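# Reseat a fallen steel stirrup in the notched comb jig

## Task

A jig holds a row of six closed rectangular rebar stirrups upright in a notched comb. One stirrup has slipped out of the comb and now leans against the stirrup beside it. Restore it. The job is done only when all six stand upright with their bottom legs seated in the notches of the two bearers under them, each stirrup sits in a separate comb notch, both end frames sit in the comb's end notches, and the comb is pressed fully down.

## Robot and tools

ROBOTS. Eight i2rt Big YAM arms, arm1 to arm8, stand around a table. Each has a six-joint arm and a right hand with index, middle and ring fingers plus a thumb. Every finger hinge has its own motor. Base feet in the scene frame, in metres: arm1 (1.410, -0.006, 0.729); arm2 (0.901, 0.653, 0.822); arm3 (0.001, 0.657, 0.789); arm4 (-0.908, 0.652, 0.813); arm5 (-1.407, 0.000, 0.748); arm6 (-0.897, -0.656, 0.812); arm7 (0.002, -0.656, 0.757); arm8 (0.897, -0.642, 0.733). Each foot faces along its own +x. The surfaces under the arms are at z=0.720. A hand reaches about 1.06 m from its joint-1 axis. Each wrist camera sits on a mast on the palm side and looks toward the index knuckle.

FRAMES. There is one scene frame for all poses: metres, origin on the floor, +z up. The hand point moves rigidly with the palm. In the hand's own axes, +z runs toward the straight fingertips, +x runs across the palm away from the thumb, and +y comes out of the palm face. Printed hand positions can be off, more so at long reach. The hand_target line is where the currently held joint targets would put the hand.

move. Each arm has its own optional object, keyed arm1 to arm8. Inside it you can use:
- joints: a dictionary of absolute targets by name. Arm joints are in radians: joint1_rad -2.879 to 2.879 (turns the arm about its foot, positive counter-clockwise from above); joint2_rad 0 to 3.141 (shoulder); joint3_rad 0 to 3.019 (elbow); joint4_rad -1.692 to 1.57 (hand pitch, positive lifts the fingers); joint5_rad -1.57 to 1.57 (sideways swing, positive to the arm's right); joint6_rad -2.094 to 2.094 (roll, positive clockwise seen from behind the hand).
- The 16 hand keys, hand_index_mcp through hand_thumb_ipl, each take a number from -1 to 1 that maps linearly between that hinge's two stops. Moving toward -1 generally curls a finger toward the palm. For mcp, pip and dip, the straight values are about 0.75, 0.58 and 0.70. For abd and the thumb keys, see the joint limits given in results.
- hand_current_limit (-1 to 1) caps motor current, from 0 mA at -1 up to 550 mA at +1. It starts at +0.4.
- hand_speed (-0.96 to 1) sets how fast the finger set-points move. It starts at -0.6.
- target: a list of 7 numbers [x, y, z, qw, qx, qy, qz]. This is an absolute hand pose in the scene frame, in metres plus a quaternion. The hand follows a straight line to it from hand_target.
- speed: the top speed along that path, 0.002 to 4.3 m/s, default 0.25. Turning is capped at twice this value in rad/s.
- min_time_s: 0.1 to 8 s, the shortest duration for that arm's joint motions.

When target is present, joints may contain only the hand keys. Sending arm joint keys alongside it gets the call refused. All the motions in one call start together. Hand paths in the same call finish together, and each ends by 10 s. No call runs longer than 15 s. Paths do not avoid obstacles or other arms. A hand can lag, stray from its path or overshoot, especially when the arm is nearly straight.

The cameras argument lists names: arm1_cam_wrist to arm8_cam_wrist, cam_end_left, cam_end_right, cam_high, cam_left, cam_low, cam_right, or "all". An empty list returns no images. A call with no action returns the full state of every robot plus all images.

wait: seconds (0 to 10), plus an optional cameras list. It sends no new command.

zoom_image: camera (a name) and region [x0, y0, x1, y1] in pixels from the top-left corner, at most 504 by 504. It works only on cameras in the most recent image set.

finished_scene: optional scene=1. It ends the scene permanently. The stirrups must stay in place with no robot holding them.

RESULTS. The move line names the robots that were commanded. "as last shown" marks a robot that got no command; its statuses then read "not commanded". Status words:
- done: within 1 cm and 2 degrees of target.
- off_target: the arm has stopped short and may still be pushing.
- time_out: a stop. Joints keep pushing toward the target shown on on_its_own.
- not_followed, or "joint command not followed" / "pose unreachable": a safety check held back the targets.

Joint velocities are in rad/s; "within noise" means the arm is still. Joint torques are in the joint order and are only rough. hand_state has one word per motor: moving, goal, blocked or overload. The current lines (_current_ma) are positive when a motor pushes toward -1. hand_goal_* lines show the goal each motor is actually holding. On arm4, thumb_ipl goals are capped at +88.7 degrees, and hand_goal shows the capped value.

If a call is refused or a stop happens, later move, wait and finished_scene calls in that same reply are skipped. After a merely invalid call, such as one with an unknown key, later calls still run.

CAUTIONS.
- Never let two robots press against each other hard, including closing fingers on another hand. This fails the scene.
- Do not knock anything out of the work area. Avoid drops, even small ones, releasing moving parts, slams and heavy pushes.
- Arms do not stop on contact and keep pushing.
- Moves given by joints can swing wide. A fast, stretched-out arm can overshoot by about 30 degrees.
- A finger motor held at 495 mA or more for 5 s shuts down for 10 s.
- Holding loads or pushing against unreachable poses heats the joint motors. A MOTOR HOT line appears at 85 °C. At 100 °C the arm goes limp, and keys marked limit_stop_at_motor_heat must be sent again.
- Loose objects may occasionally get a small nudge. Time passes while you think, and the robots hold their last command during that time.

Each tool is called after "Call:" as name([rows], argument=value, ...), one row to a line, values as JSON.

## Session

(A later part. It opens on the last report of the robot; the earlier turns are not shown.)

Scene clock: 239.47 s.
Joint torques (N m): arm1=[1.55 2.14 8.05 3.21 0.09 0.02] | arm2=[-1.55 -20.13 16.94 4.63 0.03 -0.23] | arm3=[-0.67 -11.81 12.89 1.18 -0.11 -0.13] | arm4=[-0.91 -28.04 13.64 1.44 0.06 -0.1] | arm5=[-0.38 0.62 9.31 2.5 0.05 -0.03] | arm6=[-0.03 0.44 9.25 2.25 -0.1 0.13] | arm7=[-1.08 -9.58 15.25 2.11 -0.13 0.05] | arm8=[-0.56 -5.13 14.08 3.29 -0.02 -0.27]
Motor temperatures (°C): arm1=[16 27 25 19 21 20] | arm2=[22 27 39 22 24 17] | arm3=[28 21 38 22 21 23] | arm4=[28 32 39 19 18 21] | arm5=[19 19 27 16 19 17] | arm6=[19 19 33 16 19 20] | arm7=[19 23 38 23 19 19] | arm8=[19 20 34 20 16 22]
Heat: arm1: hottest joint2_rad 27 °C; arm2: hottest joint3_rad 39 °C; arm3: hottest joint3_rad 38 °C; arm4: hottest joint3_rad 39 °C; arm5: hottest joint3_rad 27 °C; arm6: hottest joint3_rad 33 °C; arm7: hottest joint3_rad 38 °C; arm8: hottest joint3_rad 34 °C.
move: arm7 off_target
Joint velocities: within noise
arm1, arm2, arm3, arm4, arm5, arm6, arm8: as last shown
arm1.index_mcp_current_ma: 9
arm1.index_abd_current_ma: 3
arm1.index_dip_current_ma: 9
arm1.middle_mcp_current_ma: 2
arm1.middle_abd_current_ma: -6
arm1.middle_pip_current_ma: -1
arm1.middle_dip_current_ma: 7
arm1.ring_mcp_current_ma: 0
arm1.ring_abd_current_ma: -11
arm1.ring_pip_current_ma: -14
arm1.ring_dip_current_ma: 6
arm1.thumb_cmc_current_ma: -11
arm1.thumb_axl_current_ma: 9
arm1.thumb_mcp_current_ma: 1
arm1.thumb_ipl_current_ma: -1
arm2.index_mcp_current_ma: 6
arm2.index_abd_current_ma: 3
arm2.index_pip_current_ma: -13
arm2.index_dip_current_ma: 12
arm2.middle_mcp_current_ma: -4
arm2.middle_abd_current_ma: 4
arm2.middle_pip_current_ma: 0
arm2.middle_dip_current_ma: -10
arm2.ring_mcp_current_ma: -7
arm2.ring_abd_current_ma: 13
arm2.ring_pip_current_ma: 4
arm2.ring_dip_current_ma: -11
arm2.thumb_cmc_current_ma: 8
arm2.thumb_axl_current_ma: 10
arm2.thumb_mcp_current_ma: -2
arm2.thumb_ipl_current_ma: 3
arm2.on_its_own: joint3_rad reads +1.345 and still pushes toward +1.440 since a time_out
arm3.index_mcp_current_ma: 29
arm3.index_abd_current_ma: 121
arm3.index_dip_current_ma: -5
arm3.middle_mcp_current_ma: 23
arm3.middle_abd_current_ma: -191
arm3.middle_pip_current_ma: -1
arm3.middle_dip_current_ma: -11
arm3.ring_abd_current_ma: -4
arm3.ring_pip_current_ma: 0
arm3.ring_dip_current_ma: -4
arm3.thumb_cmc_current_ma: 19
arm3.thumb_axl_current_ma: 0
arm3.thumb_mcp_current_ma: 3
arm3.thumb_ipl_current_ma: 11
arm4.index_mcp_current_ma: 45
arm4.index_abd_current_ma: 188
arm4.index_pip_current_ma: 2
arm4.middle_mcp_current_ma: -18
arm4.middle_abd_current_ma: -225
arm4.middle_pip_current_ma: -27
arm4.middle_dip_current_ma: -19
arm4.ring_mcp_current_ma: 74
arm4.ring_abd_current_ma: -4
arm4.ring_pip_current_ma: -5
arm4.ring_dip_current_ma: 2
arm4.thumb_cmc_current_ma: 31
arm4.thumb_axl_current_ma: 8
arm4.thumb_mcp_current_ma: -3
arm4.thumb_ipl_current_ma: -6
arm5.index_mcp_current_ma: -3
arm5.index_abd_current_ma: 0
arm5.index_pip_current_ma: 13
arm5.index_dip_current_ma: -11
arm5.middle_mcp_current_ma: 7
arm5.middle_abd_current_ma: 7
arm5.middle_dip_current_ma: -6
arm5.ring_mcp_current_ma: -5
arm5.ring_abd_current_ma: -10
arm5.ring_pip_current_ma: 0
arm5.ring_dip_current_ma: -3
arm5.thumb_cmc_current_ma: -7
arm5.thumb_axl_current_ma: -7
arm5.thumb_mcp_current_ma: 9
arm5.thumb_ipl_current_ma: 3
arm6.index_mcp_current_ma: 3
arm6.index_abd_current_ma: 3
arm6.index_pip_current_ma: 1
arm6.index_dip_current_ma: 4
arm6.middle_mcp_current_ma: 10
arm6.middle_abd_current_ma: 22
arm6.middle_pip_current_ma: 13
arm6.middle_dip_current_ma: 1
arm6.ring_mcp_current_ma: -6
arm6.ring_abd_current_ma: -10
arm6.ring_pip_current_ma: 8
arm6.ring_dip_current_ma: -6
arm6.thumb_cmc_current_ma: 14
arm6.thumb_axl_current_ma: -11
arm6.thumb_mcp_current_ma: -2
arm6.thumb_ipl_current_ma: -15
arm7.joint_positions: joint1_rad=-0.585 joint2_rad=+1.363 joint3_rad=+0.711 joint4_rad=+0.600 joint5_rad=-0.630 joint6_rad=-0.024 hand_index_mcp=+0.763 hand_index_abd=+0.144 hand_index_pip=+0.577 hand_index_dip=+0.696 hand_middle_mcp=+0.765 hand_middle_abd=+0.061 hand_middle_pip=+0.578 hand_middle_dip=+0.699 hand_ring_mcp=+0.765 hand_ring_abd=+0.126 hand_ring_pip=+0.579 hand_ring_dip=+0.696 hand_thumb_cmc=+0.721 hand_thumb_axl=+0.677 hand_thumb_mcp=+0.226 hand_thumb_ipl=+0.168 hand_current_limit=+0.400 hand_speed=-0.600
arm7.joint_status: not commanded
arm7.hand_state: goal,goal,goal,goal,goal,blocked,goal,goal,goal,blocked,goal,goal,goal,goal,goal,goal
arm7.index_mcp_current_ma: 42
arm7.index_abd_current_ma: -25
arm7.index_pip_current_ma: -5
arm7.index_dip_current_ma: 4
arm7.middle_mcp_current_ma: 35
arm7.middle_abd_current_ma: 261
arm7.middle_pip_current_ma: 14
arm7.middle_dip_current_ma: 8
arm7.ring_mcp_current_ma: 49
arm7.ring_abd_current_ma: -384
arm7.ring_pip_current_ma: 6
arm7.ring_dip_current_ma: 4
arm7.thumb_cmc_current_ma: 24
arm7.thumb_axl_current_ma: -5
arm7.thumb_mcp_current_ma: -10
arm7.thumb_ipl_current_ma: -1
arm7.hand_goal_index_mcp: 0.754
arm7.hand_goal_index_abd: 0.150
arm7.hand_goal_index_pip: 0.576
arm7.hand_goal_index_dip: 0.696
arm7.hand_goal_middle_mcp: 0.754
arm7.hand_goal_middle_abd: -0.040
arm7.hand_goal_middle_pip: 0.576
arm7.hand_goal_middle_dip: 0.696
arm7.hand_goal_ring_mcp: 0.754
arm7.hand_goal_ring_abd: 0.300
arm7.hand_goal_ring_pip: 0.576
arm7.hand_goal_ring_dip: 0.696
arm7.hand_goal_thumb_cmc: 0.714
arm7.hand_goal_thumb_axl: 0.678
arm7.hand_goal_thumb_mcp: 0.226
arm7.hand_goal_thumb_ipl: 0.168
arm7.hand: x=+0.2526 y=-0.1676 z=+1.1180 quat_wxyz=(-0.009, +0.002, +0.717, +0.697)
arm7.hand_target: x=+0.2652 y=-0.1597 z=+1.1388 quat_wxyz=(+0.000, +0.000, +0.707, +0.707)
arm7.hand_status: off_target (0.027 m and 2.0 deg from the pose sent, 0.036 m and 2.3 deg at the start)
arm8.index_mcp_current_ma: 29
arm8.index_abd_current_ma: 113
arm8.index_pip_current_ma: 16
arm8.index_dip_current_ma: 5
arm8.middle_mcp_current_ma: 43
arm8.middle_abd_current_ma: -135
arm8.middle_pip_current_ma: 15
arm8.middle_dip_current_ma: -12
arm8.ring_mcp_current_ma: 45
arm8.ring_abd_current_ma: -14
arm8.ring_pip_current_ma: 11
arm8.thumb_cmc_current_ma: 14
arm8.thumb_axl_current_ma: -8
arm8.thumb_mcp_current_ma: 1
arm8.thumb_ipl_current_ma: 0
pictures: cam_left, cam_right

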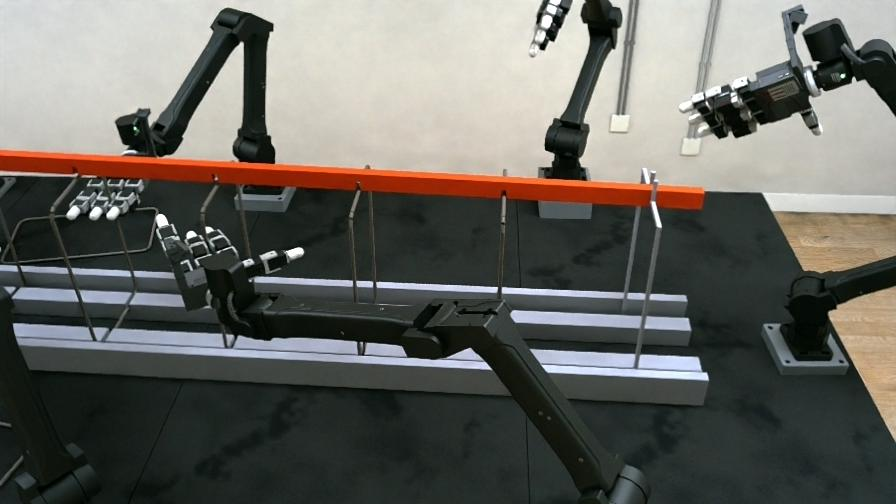

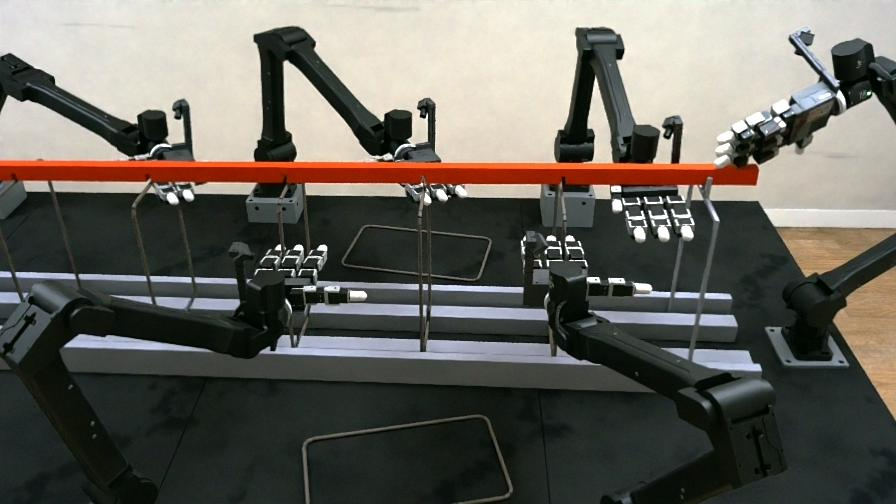

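Call:
move(arm7={"target": [0.2645, -0.158, 1.139, 0, 0, 0.7071, 0.7071], "speed": 0.05}, arm2={"joints": {"joint2_rad": 1.683, "joint3_rad": 1.433, "joint4_rad": 0.43}, "min_time_s": 1.5}, cameras=["cam_right", "cam_left", "cam_end_right"])

Call:
zoom_image(camera="cam_right", region=[265, 160, 315, 210])

Call:
zoom_image(camera="cam_left", region=[50, 150, 110, 210])

Call:
zoom_image(camera="cam_end_right", region=[180, 80, 530, 380])

Scene clock: 245.23 s.
Joint torques (N m): arm1=[1.67 2.67 7.99 3.21 0.07 0.02] | arm2=[-1.61 -19.43 16.39 4.64 0.03 -0.22] | arm3=[-0.67 -11.81 12.89 1.2 -0.11 -0.13] | arm4=[-2.2 -28.69 13.78 1.57 0.1 -0.17] | arm5=[-0.38 0.56 9.31 2.5 0.06 -0.02] | arm6=[-0.03 0.44 9.25 2.26 -0.11 0.13] | arm7=[-0.67 -9.58 15.1 2.17 -0.03 0.02] | arm8=[-0.5 -5.07 14.05 3.26 -0.03 -0.27]
Motor temperatures (°C): arm1=[16 27 25 19 21 20] | arm2=[22 27 40 22 24 17] | arm3=[28 21 38 22 21 23] | arm4=[28 32 40 19 18 21] | arm5=[19 19 27 16 19 17] | arm6=[19 19 33 16 19 20] | arm7=[19 22 38 23 19 19] | arm8=[19 20 34 20 16 22]
Heat: arm1: hottest joint2_rad 27 °C; arm2: hottest joint3_rad 40 °C; arm3: hottest joint3_rad 38 °C; arm4: hottest joint3_rad 40 °C; arm5: hottest joint3_rad 27 °C; arm6: hottest joint3_rad 33 °C; arm7: hottest joint3_rad 38 °C; arm8: hottest joint3_rad 34 °C.
move: arm2 done; arm7 off_target
Joint velocities: within noise
arm1, arm3, arm4, arm5, arm6, arm8: as last shown
arm1.index_mcp_current_ma: 24
arm1.index_abd_current_ma: 9
arm1.index_pip_current_ma: 11
arm1.index_dip_current_ma: 2
arm1.middle_mcp_current_ma: 5
arm1.middle_abd_current_ma: -3
arm1.middle_pip_current_ma: -8
arm1.middle_dip_current_ma: 3
arm1.ring_mcp_current_ma: 13
arm1.ring_abd_current_ma: -7
arm1.ring_pip_current_ma: -1
arm1.ring_dip_current_ma: 9
arm1.thumb_cmc_current_ma: -1
arm1.thumb_mcp_current_ma: 4
arm1.thumb_ipl_current_ma: 3
arm2.joint_positions: joint1_rad=+0.142 joint2_rad=+1.735 joint3_rad=+1.345 joint4_rad=+0.393 joint5_rad=+0.125 joint6_rad=+0.019 hand_index_mcp=+0.771 hand_index_abd=+0.005 hand_index_pip=+0.577 hand_index_dip=+0.696 hand_middle_mcp=+0.772 hand_middle_abd=+0.000 hand_middle_pip=+0.577 hand_middle_dip=+0.696 hand_ring_mcp=+0.772 hand_ring_abd=+0.002 hand_ring_pip=+0.577 hand_ring_dip=+0.696 hand_thumb_cmc=+0.742 hand_thumb_axl=+0.683 hand_thumb_mcp=-0.738 hand_thumb_ipl=+0.176 hand_current_limit=+0.400 hand_speed=-0.600
arm2.joint_status: all done
arm2.hand_state: goal,goal,goal,goal,goal,goal,goal,goal,goal,goal,goal,goal,blocked,goal,blocked,goal
arm2.index_mcp_current_ma: 2
arm2.index_abd_current_ma: 4
arm2.index_pip_current_ma: -5
arm2.index_dip_current_ma: 5
arm2.middle_mcp_current_ma: 4
arm2.middle_abd_current_ma: 1
arm2.middle_pip_current_ma: -5
arm2.middle_dip_current_ma: -3
arm2.ring_mcp_current_ma: -15
arm2.ring_abd_current_ma: -5
arm2.ring_pip_current_ma: 4
arm2.ring_dip_current_ma: -4
arm2.thumb_cmc_current_ma: 9
arm2.thumb_axl_current_ma: -2
arm2.thumb_mcp_current_ma: 3
arm2.thumb_ipl_current_ma: 8
arm2.hand_goal_index_mcp: 0.754
arm2.hand_goal_index_abd: 0.000
arm2.hand_goal_index_pip: 0.576
arm2.hand_goal_index_dip: 0.696
arm2.hand_goal_middle_mcp: 0.754
arm2.hand_goal_middle_abd: 0.000
arm2.hand_goal_middle_pip: 0.576
arm2.hand_goal_middle_dip: 0.696
arm2.hand_goal_ring_mcp: 0.754
arm2.hand_goal_ring_abd: 0.000
arm2.hand_goal_ring_pip: 0.576
arm2.hand_goal_ring_dip: 0.696
arm2.hand_goal_thumb_cmc: 0.714
arm2.hand_goal_thumb_axl: 0.678
arm2.hand_goal_thumb_mcp: -0.780
arm2.hand_goal_thumb_ipl: 0.168
arm2.hand: x=+0.9647 y=-0.0923 z=+1.2565 quat_wxyz=(+0.709, +0.705, +0.003, +0.008)
arm2.hand_target: x=+0.9529 y=-0.0722 z=+1.3553 quat_wxyz=(+0.768, +0.640, -0.004, +0.004)
arm2.hand_status: not commanded
arm3.index_mcp_current_ma: 24
arm3.index_abd_current_ma: 122
arm3.index_pip_current_ma: -7
arm3.index_dip_current_ma: -2
arm3.middle_mcp_current_ma: 27
arm3.middle_pip_current_ma: -2
arm3.ring_mcp_current_ma: 29
arm3.ring_abd_current_ma: 4
arm3.ring_dip_current_ma: -7
arm3.thumb_cmc_current_ma: 23
arm3.thumb_axl_current_ma: 1
arm3.thumb_mcp_current_ma: -1
arm4.index_mcp_current_ma: 41
arm4.index_abd_current_ma: 172
arm4.index_pip_current_ma: 11
arm4.index_dip_current_ma: -8
arm4.middle_mcp_current_ma: -6
arm4.middle_abd_current_ma: -224
arm4.middle_pip_current_ma: -33
arm4.middle_dip_current_ma: -7
arm4.ring_mcp_current_ma: 75
arm4.ring_abd_current_ma: -6
arm4.ring_pip_current_ma: -10
arm4.ring_dip_current_ma: 5
arm4.thumb_cmc_current_ma: 33
arm4.thumb_axl_current_ma: 4
arm4.thumb_ipl_current_ma: 1
arm5.index_mcp_current_ma: -6
arm5.index_abd_current_ma: -6
arm5.index_pip_current_ma: 10
arm5.index_dip_current_ma: -4
arm5.middle_mcp_current_ma: 9
arm5.middle_abd_current_ma: 5
arm5.middle_dip_current_ma: -1
arm5.ring_mcp_current_ma: -8
arm5.ring_abd_current_ma: -8
arm5.ring_pip_current_ma: 3
arm5.ring_dip_current_ma: 2
arm5.thumb_cmc_current_ma: -5
arm5.thumb_axl_current_ma: -9
arm5.thumb_mcp_current_ma: 7
arm5.thumb_ipl_current_ma: 4
arm6.index_mcp_current_ma: -12
arm6.index_abd_current_ma: -23
arm6.index_pip_current_ma: -20
arm6.index_dip_current_ma: 13
arm6.middle_mcp_current_ma: -12
arm6.middle_abd_current_ma: 0
arm6.middle_pip_current_ma: -10
arm6.middle_dip_current_ma: -2
arm6.ring_mcp_current_ma: -2
arm6.ring_abd_current_ma: -9
arm6.ring_pip_current_ma: 19
arm6.ring_dip_current_ma: -2
arm6.thumb_cmc_current_ma: 17
arm6.thumb_mcp_current_ma: 9
arm6.thumb_ipl_current_ma: 8
arm7.joint_positions: joint1_rad=-0.585 joint2_rad=+1.363 joint3_rad=+0.711 joint4_rad=+0.600 joint5_rad=-0.630 joint6_rad=-0.024 hand_index_mcp=+0.763 hand_index_abd=+0.144 hand_index_pip=+0.577 hand_index_dip=+0.696 hand_middle_mcp=+0.765 hand_middle_abd=+0.061 hand_middle_pip=+0.578 hand_middle_dip=+0.699 hand_ring_mcp=+0.765 hand_ring_abd=+0.126 hand_ring_pip=+0.579 hand_ring_dip=+0.696 hand_thumb_cmc=+0.721 hand_thumb_axl=+0.677 hand_thumb_mcp=+0.226 hand_thumb_ipl=+0.168 hand_current_limit=+0.400 hand_speed=-0.600
arm7.joint_status: not commanded
arm7.hand_state: goal,goal,goal,goal,goal,blocked,goal,goal,goal,blocked,goal,goal,goal,goal,goal,goal
arm7.index_mcp_current_ma: 38
arm7.index_abd_current_ma: -24
arm7.index_pip_current_ma: -2
arm7.index_dip_current_ma: 3
arm7.middle_mcp_current_ma: 34
arm7.middle_abd_current_ma: 254
arm7.middle_pip_current_ma: 13
arm7.middle_dip_current_ma: 12
arm7.ring_mcp_current_ma: 48
arm7.ring_abd_current_ma: -383
arm7.ring_pip_current_ma: 3
arm7.ring_dip_current_ma: 6
arm7.thumb_cmc_current_ma: 20
arm7.thumb_axl_current_ma: -3
arm7.thumb_mcp_current_ma: -7
arm7.thumb_ipl_current_ma: 3
arm7.hand_goal_index_mcp: 0.754
arm7.hand_goal_index_abd: 0.150
arm7.hand_goal_index_pip: 0.576
arm7.hand_goal_index_dip: 0.696
arm7.hand_goal_middle_mcp: 0.754
arm7.hand_goal_middle_abd: -0.040
arm7.hand_goal_middle_pip: 0.576
arm7.hand_goal_middle_dip: 0.696
arm7.hand_goal_ring_mcp: 0.754
arm7.hand_goal_ring_abd: 0.300
arm7.hand_goal_ring_pip: 0.576
arm7.hand_goal_ring_dip: 0.696
arm7.hand_goal_thumb_cmc: 0.714
arm7.hand_goal_thumb_axl: 0.678
arm7.hand_goal_thumb_mcp: 0.226
arm7.hand_goal_thumb_ipl: 0.168
arm7.hand: x=+0.2526 y=-0.1676 z=+1.1180 quat_wxyz=(-0.009, +0.002, +0.717, +0.697)
arm7.hand_target: x=+0.2637 y=-0.1596 z=+1.1388 quat_wxyz=(+0.000, +0.000, +0.707, +0.707)
arm7.hand_status: off_target (0.026 m and 2.0 deg from the pose sent, 0.026 m and 2.0 deg at the start)
arm8.index_mcp_current_ma: 36
arm8.index_abd_current_ma: 110
arm8.index_pip_current_ma: 20
arm8.index_dip_current_ma: 3
arm8.middle_mcp_current_ma: 26
arm8.middle_abd_current_ma: -127
arm8.middle_pip_current_ma: 2
arm8.middle_dip_current_ma: -17
arm8.ring_mcp_current_ma: 35
arm8.ring_abd_current_ma: 1
arm8.ring_pip_current_ma: 1
arm8.ring_dip_current_ma: -5
arm8.thumb_cmc_current_ma: 19
arm8.thumb_axl_current_ma: -1
arm8.thumb_mcp_current_ma: -12
arm8.thumb_ipl_current_ma: 13
pictures: cam_end_right, cam_left, cam_right

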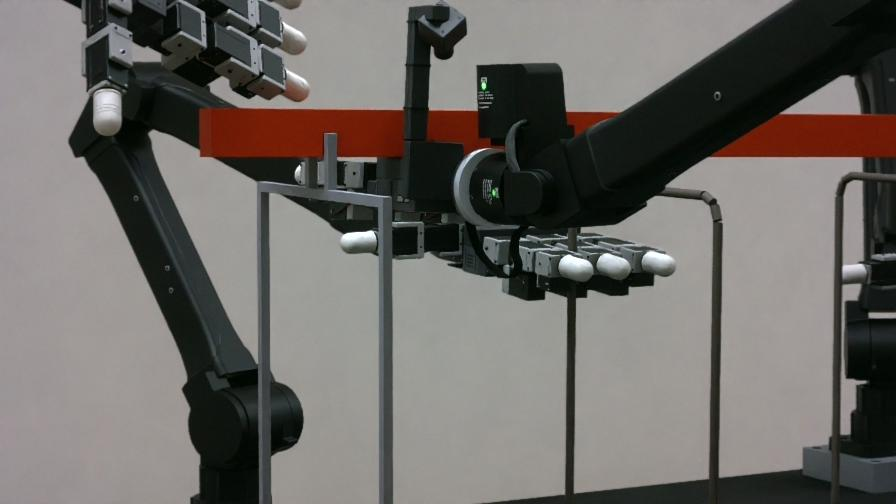

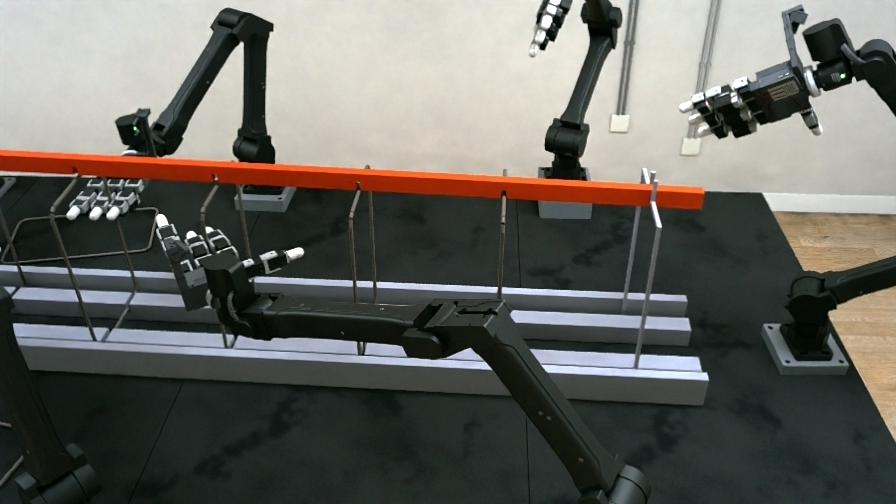

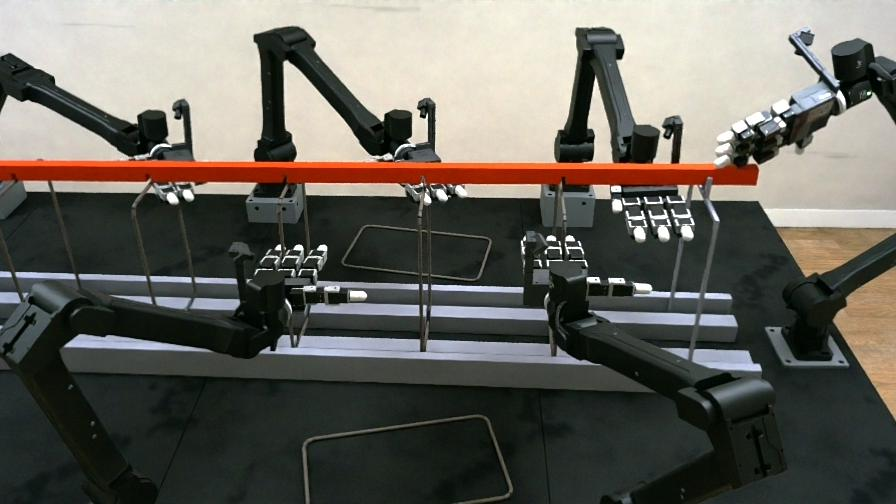

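Scaled by 10.080.

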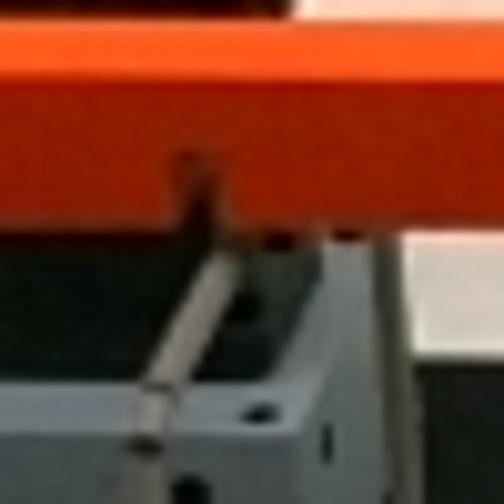

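Scaled by 8.400.

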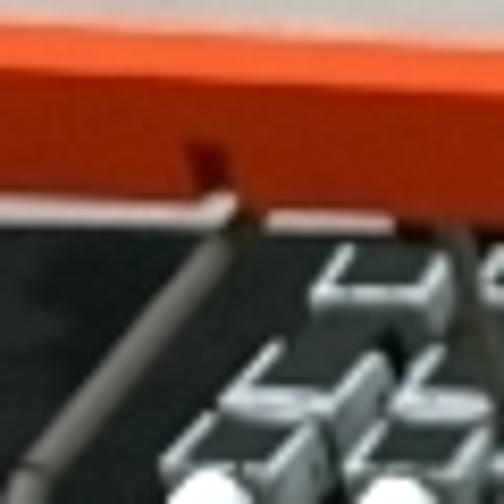

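Scaled by 1.440.

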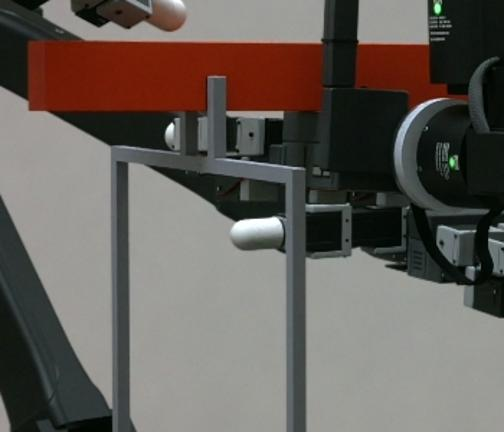

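Call:
move(arm2={"joints": {"joint2_rad": 1.695, "joint3_rad": 1.425, "joint4_rad": 0.43}, "min_time_s": 1.5}, cameras=["cam_right", "cam_left"])

Call:
zoom_image(camera="cam_right", region=[265, 160, 315, 210])

Call:
zoom_image(camera="cam_left", region=[50, 150, 110, 210])

Scene clock: 247.63 s.
Joint torques (N m): arm1=[1.61 2.02 7.94 2.99 0.07 0.01] | arm2=[-1.49 -18.55 15.8 4.6 0.03 -0.22] | arm3=[-0.67 -11.81 12.88 1.18 -0.11 -0.13] | arm4=[-1.2 -28.34 13.63 1.52 0.08 -0.1] | arm5=[-0.32 0.56 9.32 2.5 0.06 -0.03] | arm6=[-0.03 0.38 9.25 2.25 -0.11 0.13] | arm7=[-0.91 -9.58 15.05 2.11 0 0.04] | arm8=[-0.5 -5.07 14.05 3.28 -0.03 -0.27]
Motor temperatures (°C): arm1=[16 27 25 19 21 20] | arm2=[22 27 40 22 24 17] | arm3=[28 21 38 22 21 23] | arm4=[28 32 40 19 18 21] | arm5=[19 19 27 16 19 17] | arm6=[19 19 33 16 19 20] | arm7=[19 22 38 23 19 19] | arm8=[19 20 34 20 16 22]
Heat: arm1: hottest joint2_rad 27 °C; arm2: hottest joint3_rad 40 °C; arm3: hottest joint3_rad 38 °C; arm4: hottest joint3_rad 40 °C; arm5: hottest joint3_rad 27 °C; arm6: hottest joint3_rad 33 °C; arm7: hottest joint3_rad 38 °C; arm8: hottest joint3_rad 34 °C.
move: arm2 done
Joint velocities: within noise
arm1, arm3, arm4, arm5, arm6, arm7, arm8: as last shown
arm1.index_mcp_current_ma: 13
arm1.index_abd_current_ma: 4
arm1.index_pip_current_ma: 7
arm1.index_dip_current_ma: 7
arm1.middle_abd_current_ma: -2
arm1.middle_pip_current_ma: -6
arm1.middle_dip_current_ma: 8
arm1.ring_mcp_current_ma: 11
arm1.ring_abd_current_ma: -9
arm1.ring_pip_current_ma: -4
arm1.ring_dip_current_ma: 4
arm1.thumb_cmc_current_ma: -9
arm1.thumb_axl_current_ma: 8
arm1.thumb_mcp_current_ma: 8
arm1.thumb_ipl_current_ma: 1
arm2.joint_positions: joint1_rad=+0.142 joint2_rad=+1.735 joint3_rad=+1.345 joint4_rad=+0.393 joint5_rad=+0.125 joint6_rad=+0.019 hand_index_mcp=+0.771 hand_index_abd=+0.005 hand_index_pip=+0.577 hand_index_dip=+0.696 hand_middle_mcp=+0.772 hand_middle_abd=+0.000 hand_middle_pip=+0.577 hand_middle_dip=+0.696 hand_ring_mcp=+0.772 hand_ring_abd=+0.002 hand_ring_pip=+0.577 hand_ring_dip=+0.696 hand_thumb_cmc=+0.742 hand_thumb_axl=+0.683 hand_thumb_mcp=-0.738 hand_thumb_ipl=+0.176 hand_current_limit=+0.400 hand_speed=-0.600
arm2.joint_status: all done
arm2.hand_state: goal,goal,goal,goal,goal,goal,goal,goal,goal,goal,goal,goal,blocked,goal,blocked,goal
arm2.index_mcp_current_ma: 7
arm2.index_abd_current_ma: 2
arm2.index_pip_current_ma: 6
arm2.index_dip_current_ma: -3
arm2.middle_mcp_current_ma: 11
arm2.middle_abd_current_ma: 4
arm2.middle_pip_current_ma: -1
arm2.middle_dip_current_ma: -10
arm2.ring_mcp_current_ma: -12
arm2.ring_abd_current_ma: 5
arm2.ring_pip_current_ma: 7
arm2.ring_dip_current_ma: -1
arm2.thumb_cmc_current_ma: 17
arm2.thumb_axl_current_ma: 8
arm2.thumb_mcp_current_ma: 7
arm2.thumb_ipl_current_ma: 6
arm2.hand_goal_index_mcp: 0.754
arm2.hand_goal_index_abd: 0.000
arm2.hand_goal_index_pip: 0.576
arm2.hand_goal_index_dip: 0.696
arm2.hand_goal_middle_mcp: 0.754
arm2.hand_goal_middle_abd: 0.000
arm2.hand_goal_middle_pip: 0.576
arm2.hand_goal_middle_dip: 0.696
arm2.hand_goal_ring_mcp: 0.754
arm2.hand_goal_ring_abd: 0.000
arm2.hand_goal_ring_pip: 0.576
arm2.hand_goal_ring_dip: 0.696
arm2.hand_goal_thumb_cmc: 0.714
arm2.hand_goal_thumb_axl: 0.678
arm2.hand_goal_thumb_mcp: -0.780
arm2.hand_goal_thumb_ipl: 0.168
arm2.hand: x=+0.9647 y=-0.0923 z=+1.2565 quat_wxyz=(+0.709, +0.705, +0.003, +0.008)
arm2.hand_target: x=+0.9534 y=-0.0771 z=+1.3421 quat_wxyz=(+0.762, +0.648, -0.003, +0.003)
arm2.hand_status: not commanded
arm3.index_mcp_current_ma: 27
arm3.index_abd_current_ma: 118
arm3.index_pip_current_ma: -6
arm3.index_dip_current_ma: 1
arm3.middle_mcp_current_ma: 23
arm3.middle_abd_current_ma: -196
arm3.middle_pip_current_ma: 2
arm3.middle_dip_current_ma: -9
arm3.ring_mcp_current_ma: 25
arm3.ring_abd_current_ma: -5
arm3.ring_pip_current_ma: 1
arm3.ring_dip_current_ma: -5
arm3.thumb_cmc_current_ma: 21
arm3.thumb_axl_current_ma: -2
arm4.index_mcp_current_ma: 43
arm4.index_abd_current_ma: 184
arm4.index_pip_current_ma: 6
arm4.index_dip_current_ma: 0
arm4.middle_mcp_current_ma: -9
arm4.middle_dip_current_ma: -14
arm4.ring_mcp_current_ma: 72
arm4.ring_abd_current_ma: 1
arm4.ring_pip_current_ma: -5
arm4.ring_dip_current_ma: -5
arm4.thumb_cmc_current_ma: 22
arm4.thumb_axl_current_ma: 8
arm4.thumb_mcp_current_ma: 4
arm4.thumb_ipl_current_ma: -15
arm5.index_mcp_current_ma: -4
arm5.index_abd_current_ma: -3
arm5.index_pip_current_ma: 13
arm5.index_dip_current_ma: -7
arm5.middle_mcp_current_ma: 2
arm5.middle_abd_current_ma: -2
arm5.middle_pip_current_ma: 8
arm5.middle_dip_current_ma: -6
arm5.ring_mcp_current_ma: -9
arm5.ring_abd_current_ma: -5
arm5.ring_pip_current_ma: -1
arm5.ring_dip_current_ma: -1
arm5.thumb_cmc_current_ma: -3
arm5.thumb_axl_current_ma: -10
arm5.thumb_mcp_current_ma: 5
arm5.thumb_ipl_current_ma: 7
arm6.index_mcp_current_ma: 17
arm6.index_abd_current_ma: -26
arm6.index_pip_current_ma: 9
arm6.index_dip_current_ma: 9
arm6.middle_mcp_current_ma: 6
arm6.middle_abd_current_ma: 4
arm6.middle_pip_current_ma: 16
arm6.middle_dip_current_ma: -13
arm6.ring_mcp_current_ma: -6
arm6.ring_abd_current_ma: -5
arm6.ring_pip_current_ma: 10
arm6.ring_dip_current_ma: -15
arm6.thumb_axl_current_ma: -13
arm6.thumb_mcp_current_ma: 2
arm6.thumb_ipl_current_ma: -8
arm7.index_mcp_current_ma: 44
arm7.index_abd_current_ma: -21
arm7.index_pip_current_ma: -4
arm7.index_dip_current_ma: 6
arm7.middle_mcp_current_ma: 38
arm7.middle_abd_current_ma: 257
arm7.middle_dip_current_ma: 8
arm7.ring_mcp_current_ma: 47
arm7.ring_abd_current_ma: -382
arm7.ring_pip_current_ma: 1
arm7.ring_dip_current_ma: 8
arm7.thumb_cmc_current_ma: 30
arm7.thumb_axl_current_ma: -2
arm7.thumb_mcp_current_ma: -6
arm7.thumb_ipl_current_ma: 6
arm8.index_mcp_current_ma: 19
arm8.index_pip_current_ma: 8
arm8.index_dip_current_ma: 14
arm8.middle_mcp_current_ma: 46
arm8.middle_abd_current_ma: -119
arm8.middle_dip_current_ma: -14
arm8.ring_mcp_current_ma: 21
arm8.ring_abd_current_ma: -25
arm8.ring_pip_current_ma: -2
arm8.thumb_cmc_current_ma: 31
arm8.thumb_axl_current_ma: -12
arm8.thumb_mcp_current_ma: -16
pictures: cam_left, cam_right

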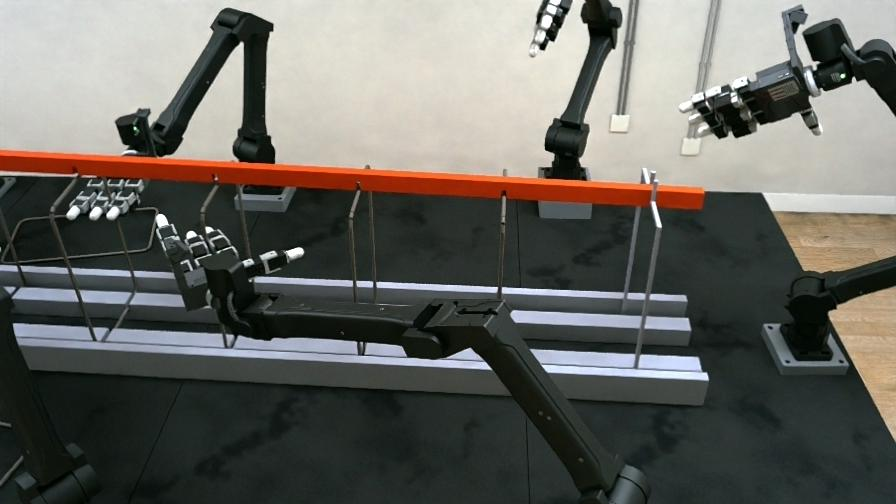

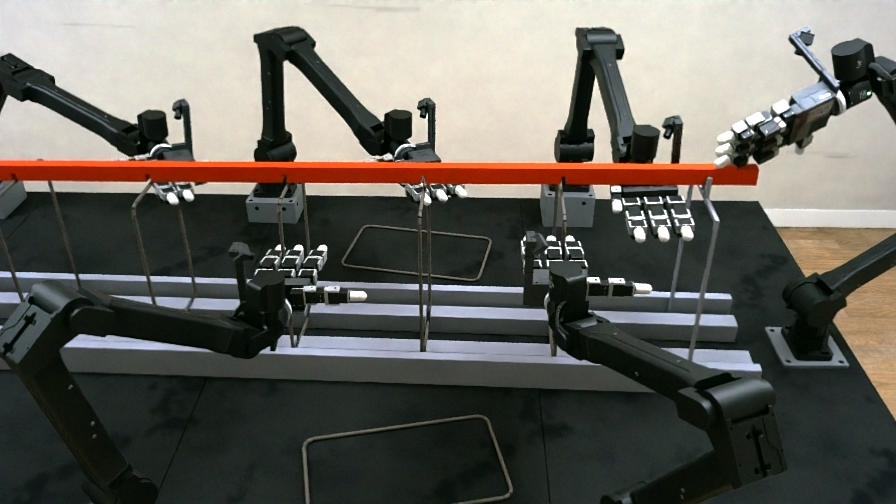

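Scaled by 10.080.

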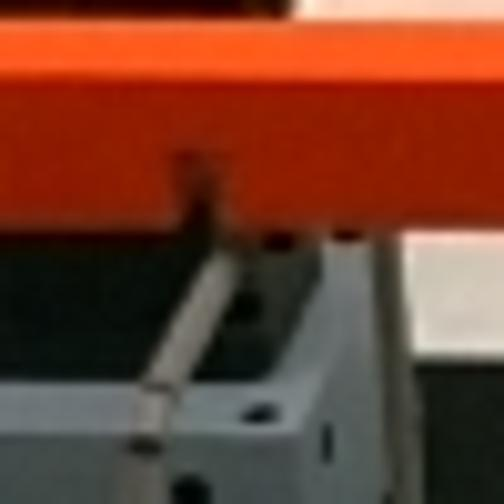

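Scaled by 8.400.

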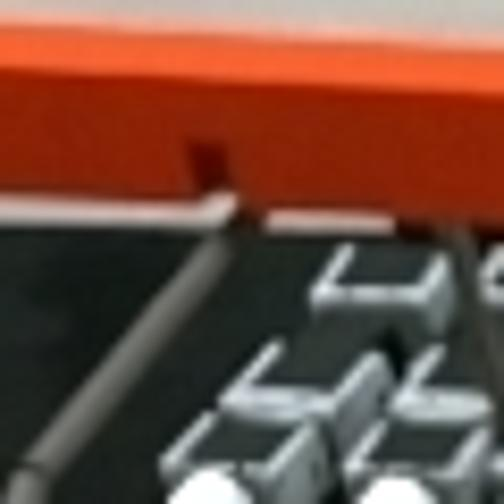

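Call:
move(arm2={"joints": {"joint2_rad": 1.715, "joint3_rad": 1.41, "joint4_rad": 0.43}, "min_time_s": 1.5})

Call:
move(arm2={"joints": {"joint2_rad": 1.735, "joint3_rad": 1.395, "joint4_rad": 0.43}, "min_time_s": 1.5}, cameras=["cam_right", "cam_left", "cam_end_right"])

Call:
zoom_image(camera="cam_right", region=[265, 160, 315, 210])

Call:
zoom_image(camera="cam_left", region=[50, 150, 110, 210])

Call:
zoom_image(camera="cam_end_right", region=[180, 80, 530, 380])

Scene clock: 250.53 s.
Joint torques (N m): arm1=[1.79 2.02 8.06 3.3 0.1 0.04] | arm2=[-1.55 -17.2 14.68 4.63 0.03 -0.22] | arm3=[-0.62 -11.81 12.9 1.2 -0.11 -0.13] | arm4=[-1.73 -27.52 13.61 1.68 0.07 -0.15] | arm5=[-0.32 0.56 9.31 2.48 0.06 -0.02] | arm6=[-0.03 0.44 9.25 2.26 -0.11 0.13] | arm7=[-0.79 -9.88 15.19 2.14 -0.01 0.04] | arm8=[-0.67 -5.01 14.05 3.28 -0.04 -0.27]
Motor temperatures (°C): arm1=[16 27 25 19 21 20] | arm2=[22 27 41 22 24 17] | arm3=[28 21 38 22 21 22] | arm4=[28 32 40 19 18 21] | arm5=[19 19 27 16 19 17] | arm6=[19 19 33 16 19 20] | arm7=[19 22 38 23 19 19] | arm8=[19 20 34 20 16 22]
Heat: arm1: hottest joint2_rad 27 °C; arm2: hottest joint3_rad 41 °C; arm3: hottest joint3_rad 38 °C; arm4: hottest joint3_rad 40 °C; arm5: hottest joint3_rad 27 °C; arm6: hottest joint3_rad 33 °C; arm7: hottest joint3_rad 38 °C; arm8: hottest joint3_rad 34 °C.
move: arm2 done
Joint velocities: within noise
arm1, arm3, arm4, arm5, arm6, arm7, arm8: as last shown
arm1.index_mcp_current_ma: 5
arm1.index_abd_current_ma: -1
arm1.index_pip_current_ma: 4
arm1.index_dip_current_ma: 5
arm1.middle_abd_current_ma: -10
arm1.middle_pip_current_ma: -5
arm1.middle_dip_current_ma: 6
arm1.ring_mcp_current_ma: 8
arm1.ring_abd_current_ma: -2
arm1.ring_pip_current_ma: -3
arm1.ring_dip_current_ma: 10
arm1.thumb_cmc_current_ma: -6
arm1.thumb_axl_current_ma: 9
arm1.thumb_mcp_current_ma: 4
arm1.thumb_ipl_current_ma: -5
arm2.joint_positions: joint1_rad=+0.142 joint2_rad=+1.735 joint3_rad=+1.345 joint4_rad=+0.393 joint5_rad=+0.125 joint6_rad=+0.019 hand_index_mcp=+0.771 hand_index_abd=+0.005 hand_index_pip=+0.577 hand_index_dip=+0.696 hand_middle_mcp=+0.772 hand_middle_abd=+0.000 hand_middle_pip=+0.577 hand_middle_dip=+0.696 hand_ring_mcp=+0.772 hand_ring_abd=+0.002 hand_ring_pip=+0.577 hand_ring_dip=+0.696 hand_thumb_cmc=+0.742 hand_thumb_axl=+0.683 hand_thumb_mcp=-0.738 hand_thumb_ipl=+0.176 hand_current_limit=+0.400 hand_speed=-0.600
arm2.joint_status: all done
arm2.hand_state: goal,goal,goal,goal,goal,goal,goal,goal,goal,goal,goal,goal,blocked,goal,blocked,goal
arm2.index_mcp_current_ma: 4
arm2.index_abd_current_ma: 0
arm2.index_pip_current_ma: -4
arm2.index_dip_current_ma: -6
arm2.middle_mcp_current_ma: 6
arm2.middle_abd_current_ma: 5
arm2.middle_pip_current_ma: -2
arm2.middle_dip_current_ma: -13
arm2.ring_mcp_current_ma: -6
arm2.ring_abd_current_ma: 9
arm2.ring_pip_current_ma: 15
arm2.ring_dip_current_ma: -9
arm2.thumb_cmc_current_ma: 12
arm2.thumb_axl_current_ma: 12
arm2.thumb_mcp_current_ma: 9
arm2.thumb_ipl_current_ma: -9
arm2.hand_goal_index_mcp: 0.754
arm2.hand_goal_index_abd: 0.000
arm2.hand_goal_index_pip: 0.576
arm2.hand_goal_index_dip: 0.696
arm2.hand_goal_middle_mcp: 0.754
arm2.hand_goal_middle_abd: 0.000
arm2.hand_goal_middle_pip: 0.576
arm2.hand_goal_middle_dip: 0.696
arm2.hand_goal_ring_mcp: 0.754
arm2.hand_goal_ring_abd: 0.000
arm2.hand_goal_ring_pip: 0.576
arm2.hand_goal_ring_dip: 0.696
arm2.hand_goal_thumb_cmc: 0.714
arm2.hand_goal_thumb_axl: 0.678
arm2.hand_goal_thumb_mcp: -0.780
arm2.hand_goal_thumb_ipl: 0.168
arm2.hand: x=+0.9647 y=-0.0923 z=+1.2565 quat_wxyz=(+0.709, +0.705, +0.003, +0.008)
arm2.hand_target: x=+0.9540 y=-0.0848 z=+1.3189 quat_wxyz=(+0.750, +0.661, -0.001, +0.001)
arm2.hand_status: not commanded
arm3.index_mcp_current_ma: 30
arm3.index_abd_current_ma: 122
arm3.index_pip_current_ma: -7
arm3.index_dip_current_ma: -2
arm3.middle_mcp_current_ma: 21
arm3.middle_abd_current_ma: -191
arm3.middle_pip_current_ma: 1
arm3.middle_dip_current_ma: -12
arm3.ring_mcp_current_ma: 23
arm3.ring_abd_current_ma: 3
arm3.ring_dip_current_ma: -4
arm3.thumb_cmc_current_ma: 20
arm3.thumb_axl_current_ma: -3
arm3.thumb_mcp_current_ma: -4
arm3.thumb_ipl_current_ma: 10
arm4.index_mcp_current_ma: 37
arm4.index_abd_current_ma: 183
arm4.index_pip_current_ma: 7
arm4.index_dip_current_ma: 10
arm4.middle_mcp_current_ma: -8
arm4.middle_abd_current_ma: -220
arm4.middle_pip_current_ma: -34
arm4.ring_mcp_current_ma: 78
arm4.ring_abd_current_ma: -4
arm4.ring_dip_current_ma: -9
arm4.thumb_cmc_current_ma: 37
arm4.thumb_axl_current_ma: 5
arm4.thumb_mcp_current_ma: 2
arm4.thumb_ipl_current_ma: -6
arm5.index_mcp_current_ma: -3
arm5.index_pip_current_ma: 12
arm5.index_dip_current_ma: -6
arm5.middle_mcp_current_ma: 4
arm5.middle_abd_current_ma: 10
arm5.middle_pip_current_ma: 9
arm5.middle_dip_current_ma: -2
arm5.ring_mcp_current_ma: -8
arm5.ring_abd_current_ma: -8
arm5.ring_pip_current_ma: 5
arm5.ring_dip_current_ma: -2
arm5.thumb_cmc_current_ma: -7
arm5.thumb_axl_current_ma: -7
arm5.thumb_ipl_current_ma: 1
arm6.index_mcp_current_ma: 9
arm6.index_abd_current_ma: -9
arm6.index_dip_current_ma: 10
arm6.middle_mcp_current_ma: -3
arm6.middle_abd_current_ma: 3
arm6.middle_pip_current_ma: 11
arm6.middle_dip_current_ma: 8
arm6.ring_mcp_current_ma: -1
arm6.ring_abd_current_ma: -12
arm6.ring_pip_current_ma: 2
arm6.ring_dip_current_ma: -26
arm6.thumb_cmc_current_ma: 15
arm6.thumb_axl_current_ma: -22
arm6.thumb_mcp_current_ma: 12
arm6.thumb_ipl_current_ma: -28
arm7.index_mcp_current_ma: 42
arm7.index_pip_current_ma: -3
arm7.index_dip_current_ma: 4
arm7.middle_mcp_current_ma: 31
arm7.middle_abd_current_ma: 254
arm7.middle_pip_current_ma: 14
arm7.middle_dip_current_ma: 11
arm7.ring_mcp_current_ma: 45
arm7.ring_abd_current_ma: -377
arm7.ring_pip_current_ma: 0
arm7.ring_dip_current_ma: 2
arm7.thumb_cmc_current_ma: 27
arm7.thumb_axl_current_ma: -5
arm7.thumb_mcp_current_ma: -9
arm7.thumb_ipl_current_ma: -1
arm8.index_mcp_current_ma: 50
arm8.index_abd_current_ma: 113
arm8.index_pip_current_ma: -1
arm8.index_dip_current_ma: -2
arm8.middle_mcp_current_ma: 30
arm8.middle_abd_current_ma: -123
arm8.middle_pip_current_ma: 8
arm8.middle_dip_current_ma: -7
arm8.ring_mcp_current_ma: 30
arm8.ring_abd_current_ma: -16
arm8.ring_pip_current_ma: 2
arm8.ring_dip_current_ma: -4
arm8.thumb_cmc_current_ma: 25
arm8.thumb_axl_current_ma: -8
arm8.thumb_mcp_current_ma: -8
arm8.thumb_ipl_current_ma: 4
pictures: none

Scene clock: 252.33 s.
Joint torques (N m): arm1=[1.85 1.73 7.94 3.15 0.04 -0.01] | arm2=[-1.55 -16.91 13.52 4.64 0.03 -0.23] | arm3=[-0.67 -11.81 12.9 1.18 -0.11 -0.13] | arm4=[-1.32 -28.1 13.72 1.4 0.08 -0.18] | arm5=[-0.32 0.56 9.31 2.5 0.06 -0.03] | arm6=[-0.03 0.44 9.26 2.25 -0.11 0.13] | arm7=[-0.85 -9.7 15.12 2.13 -0.02 0.05] | arm8=[-0.62 -5.25 14.05 3.3 -0.04 -0.27]
Motor temperatures (°C): arm1=[16 27 25 19 21 20] | arm2=[22 27 41 22 24 17] | arm3=[28 21 38 22 21 22] | arm4=[28 32 40 19 18 21] | arm5=[19 19 27 16 19 17] | arm6=[19 19 33 16 19 20] | arm7=[19 22 38 23 19 19] | arm8=[19 20 34 20 16 22]
Heat: arm1: hottest joint2_rad 27 °C; arm2: hottest joint3_rad 41 °C; arm3: hottest joint3_rad 38 °C; arm4: hottest joint3_rad 40 °C; arm5: hottest joint3_rad 27 °C; arm6: hottest joint3_rad 33 °C; arm7: hottest joint3_rad 38 °C; arm8: hottest joint3_rad 34 °C.
move: arm2 done
Joint velocities: within noise
arm1, arm3, arm4, arm5, arm6, arm7, arm8: as last shown
arm1.index_mcp_current_ma: 17
arm1.index_abd_current_ma: 14
arm1.index_pip_current_ma: 12
arm1.index_dip_current_ma: 9
arm1.middle_mcp_current_ma: 7
arm1.middle_abd_current_ma: -12
arm1.middle_pip_current_ma: -13
arm1.ring_abd_current_ma: -7
arm1.ring_pip_current_ma: -13
arm1.ring_dip_current_ma: 15
arm1.thumb_cmc_current_ma: 0
arm1.thumb_axl_current_ma: 8
arm1.thumb_mcp_current_ma: 7
arm2.joint_positions: joint1_rad=+0.142 joint2_rad=+1.749 joint3_rad=+1.345 joint4_rad=+0.393 joint5_rad=+0.125 joint6_rad=+0.019 hand_index_mcp=+0.771 hand_index_abd=+0.005 hand_index_pip=+0.577 hand_index_dip=+0.696 hand_middle_mcp=+0.772 hand_middle_abd=+0.000 hand_middle_pip=+0.577 hand_middle_dip=+0.696 hand_ring_mcp=+0.772 hand_ring_abd=+0.002 hand_ring_pip=+0.577 hand_ring_dip=+0.696 hand_thumb_cmc=+0.742 hand_thumb_axl=+0.683 hand_thumb_mcp=-0.738 hand_thumb_ipl=+0.176 hand_current_limit=+0.400 hand_speed=-0.600
arm2.joint_status: all done
arm2.hand_state: goal,goal,goal,goal,goal,goal,goal,goal,goal,goal,goal,goal,blocked,goal,blocked,goal
arm2.index_mcp_current_ma: 8
arm2.index_abd_current_ma: 1
arm2.index_pip_current_ma: -9
arm2.index_dip_current_ma: -3
arm2.middle_mcp_current_ma: 0
arm2.middle_abd_current_ma: 9
arm2.middle_pip_current_ma: -2
arm2.middle_dip_current_ma: -3
arm2.ring_mcp_current_ma: -16
arm2.ring_abd_current_ma: 4
arm2.ring_pip_current_ma: 9
arm2.ring_dip_current_ma: -3
arm2.thumb_cmc_current_ma: 13
arm2.thumb_axl_current_ma: 12
arm2.thumb_mcp_current_ma: -2
arm2.thumb_ipl_current_ma: -1
arm2.hand_goal_index_mcp: 0.754
arm2.hand_goal_index_abd: 0.000
arm2.hand_goal_index_pip: 0.576
arm2.hand_goal_index_dip: 0.696
arm2.hand_goal_middle_mcp: 0.754
arm2.hand_goal_middle_abd: 0.000
arm2.hand_goal_middle_pip: 0.576
arm2.hand_goal_middle_dip: 0.696
arm2.hand_goal_ring_mcp: 0.754
arm2.hand_goal_ring_abd: 0.000
arm2.hand_goal_ring_pip: 0.576
arm2.hand_goal_ring_dip: 0.696
arm2.hand_goal_thumb_cmc: 0.714
arm2.hand_goal_thumb_axl: 0.678
arm2.hand_goal_thumb_mcp: -0.780
arm2.hand_goal_thumb_ipl: 0.168
arm2.hand: x=+0.9648 y=-0.0965 z=+1.2462 quat_wxyz=(+0.704, +0.710, +0.003, +0.007)
arm2.hand_target: x=+0.9545 y=-0.0917 z=+1.2955 quat_wxyz=(+0.739, +0.674, +0.000, -0.001)
arm2.hand_status: not commanded
arm3.index_mcp_current_ma: 21
arm3.index_abd_current_ma: 120
arm3.index_dip_current_ma: -6
arm3.middle_mcp_current_ma: 24
arm3.middle_abd_current_ma: -192
arm3.middle_pip_current_ma: 0
arm3.middle_dip_current_ma: -11
arm3.ring_mcp_current_ma: 27
arm3.ring_abd_current_ma: -2
arm3.ring_pip_current_ma: 0
arm3.ring_dip_current_ma: 4
arm3.thumb_cmc_current_ma: 19
arm3.thumb_axl_current_ma: 3
arm3.thumb_mcp_current_ma: -2
arm3.thumb_ipl_current_ma: 11
arm4.index_mcp_current_ma: 46
arm4.index_abd_current_ma: 187
arm4.index_pip_current_ma: 6
arm4.index_dip_current_ma: 1
arm4.middle_abd_current_ma: -221
arm4.middle_pip_current_ma: -26
arm4.middle_dip_current_ma: -22
arm4.ring_mcp_current_ma: 68
arm4.ring_abd_current_ma: 0
arm4.ring_pip_current_ma: -7
arm4.ring_dip_current_ma: -1
arm4.thumb_cmc_current_ma: 28
arm4.thumb_axl_current_ma: 21
arm4.thumb_ipl_current_ma: 1
arm5.index_mcp_current_ma: -1
arm5.index_pip_current_ma: 5
arm5.index_dip_current_ma: -7
arm5.middle_mcp_current_ma: 0
arm5.middle_abd_current_ma: 6
arm5.middle_pip_current_ma: 3
arm5.middle_dip_current_ma: -5
arm5.ring_mcp_current_ma: -7
arm5.ring_abd_current_ma: -7
arm5.ring_dip_current_ma: 0
arm5.thumb_cmc_current_ma: -2
arm5.thumb_axl_current_ma: -10
arm5.thumb_mcp_current_ma: 10
arm5.thumb_ipl_current_ma: 5
arm6.index_mcp_current_ma: 11
arm6.index_abd_current_ma: -33
arm6.index_pip_current_ma: 4
arm6.index_dip_current_ma: 5
arm6.middle_mcp_current_ma: 13
arm6.middle_abd_current_ma: 6
arm6.middle_pip_current_ma: 2
arm6.middle_dip_current_ma: -5
arm6.ring_mcp_current_ma: 4
arm6.ring_abd_current_ma: -9
arm6.ring_pip_current_ma: -4
arm6.ring_dip_current_ma: -23
arm6.thumb_cmc_current_ma: 13
arm6.thumb_axl_current_ma: -17
arm6.thumb_mcp_current_ma: -12
arm6.thumb_ipl_current_ma: -18
arm7.index_mcp_current_ma: 39
arm7.index_abd_current_ma: -22
arm7.index_pip_current_ma: 1
arm7.index_dip_current_ma: 0
arm7.middle_mcp_current_ma: 34
arm7.middle_abd_current_ma: 255
arm7.middle_pip_current_ma: 12
arm7.middle_dip_current_ma: 8
arm7.ring_mcp_current_ma: 46
arm7.ring_abd_current_ma: -384
arm7.ring_pip_current_ma: 3
arm7.ring_dip_current_ma: 5
arm7.thumb_cmc_current_ma: 26
arm7.thumb_ipl_current_ma: 1
arm8.index_mcp_current_ma: 18
arm8.index_abd_current_ma: 107
arm8.index_pip_current_ma: 3
arm8.index_dip_current_ma: 10
arm8.middle_mcp_current_ma: 55
arm8.middle_abd_current_ma: -137
arm8.middle_pip_current_ma: 14
arm8.middle_dip_current_ma: -22
arm8.ring_mcp_current_ma: 33
arm8.ring_abd_current_ma: -22
arm8.ring_pip_current_ma: 11
arm8.ring_dip_current_ma: -16
arm8.thumb_cmc_current_ma: 21
arm8.thumb_axl_current_ma: -7
arm8.thumb_ipl_current_ma: 6
pictures: cam_end_right, cam_left, cam_right

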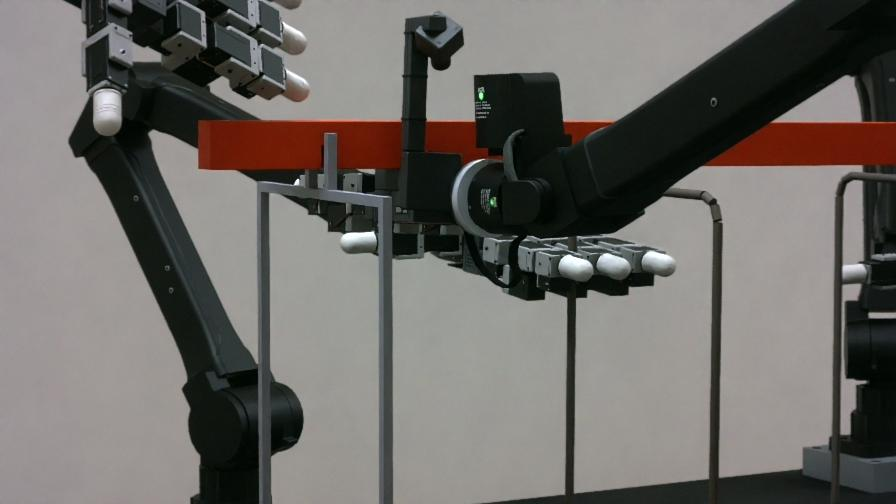

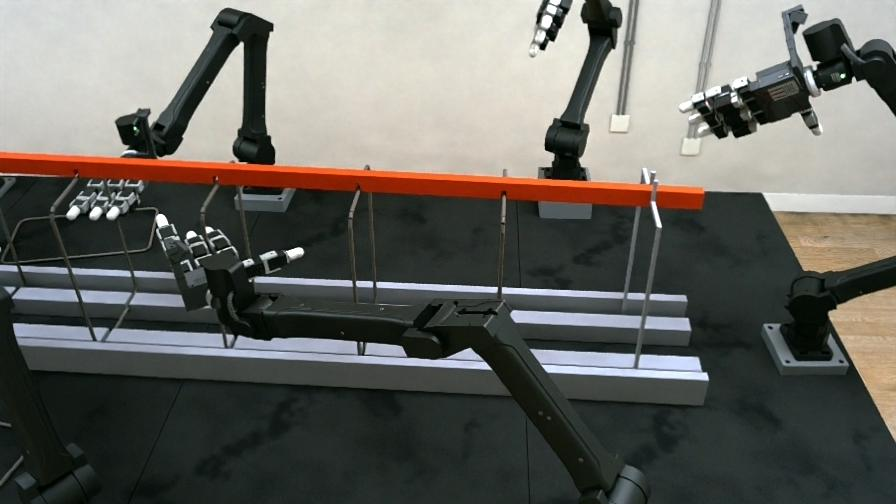

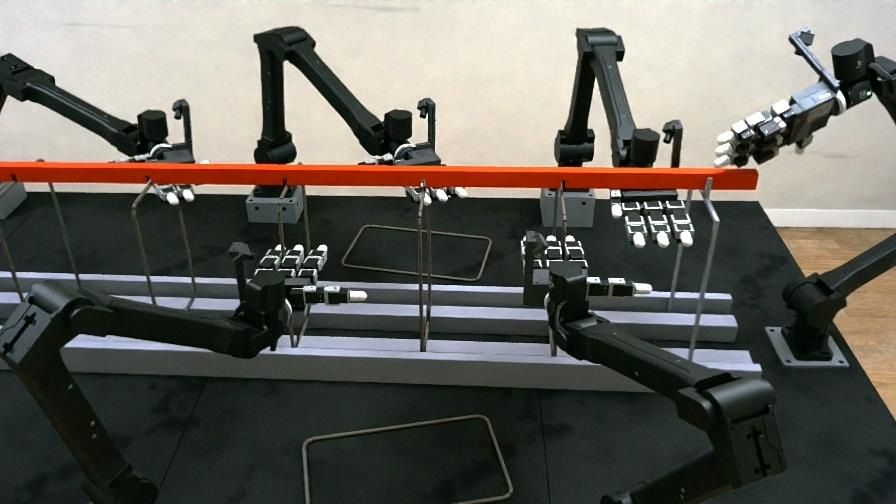

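Scaled by 10.080.

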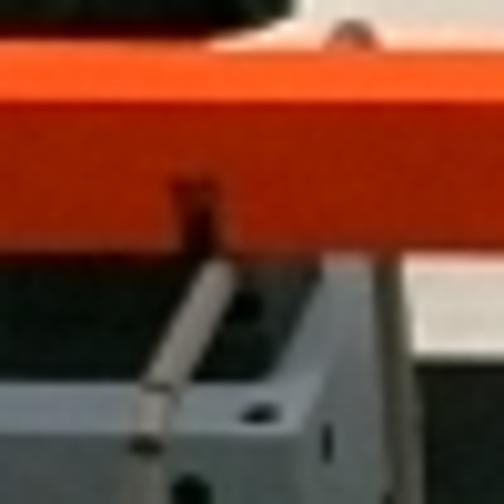

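Scaled by 8.400.

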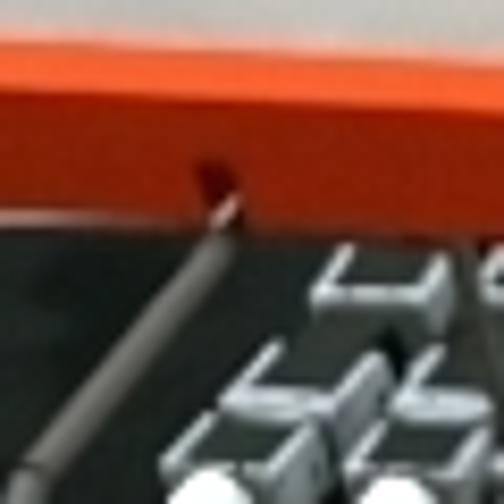

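Scaled by 1.440.

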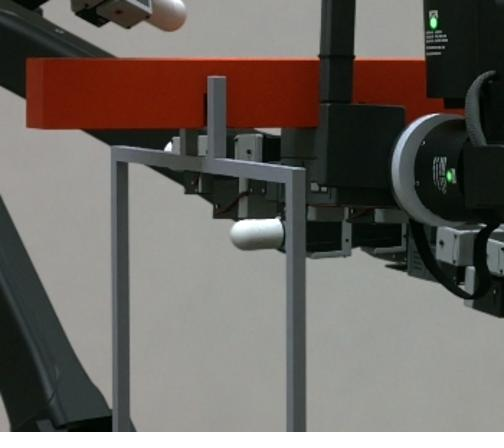

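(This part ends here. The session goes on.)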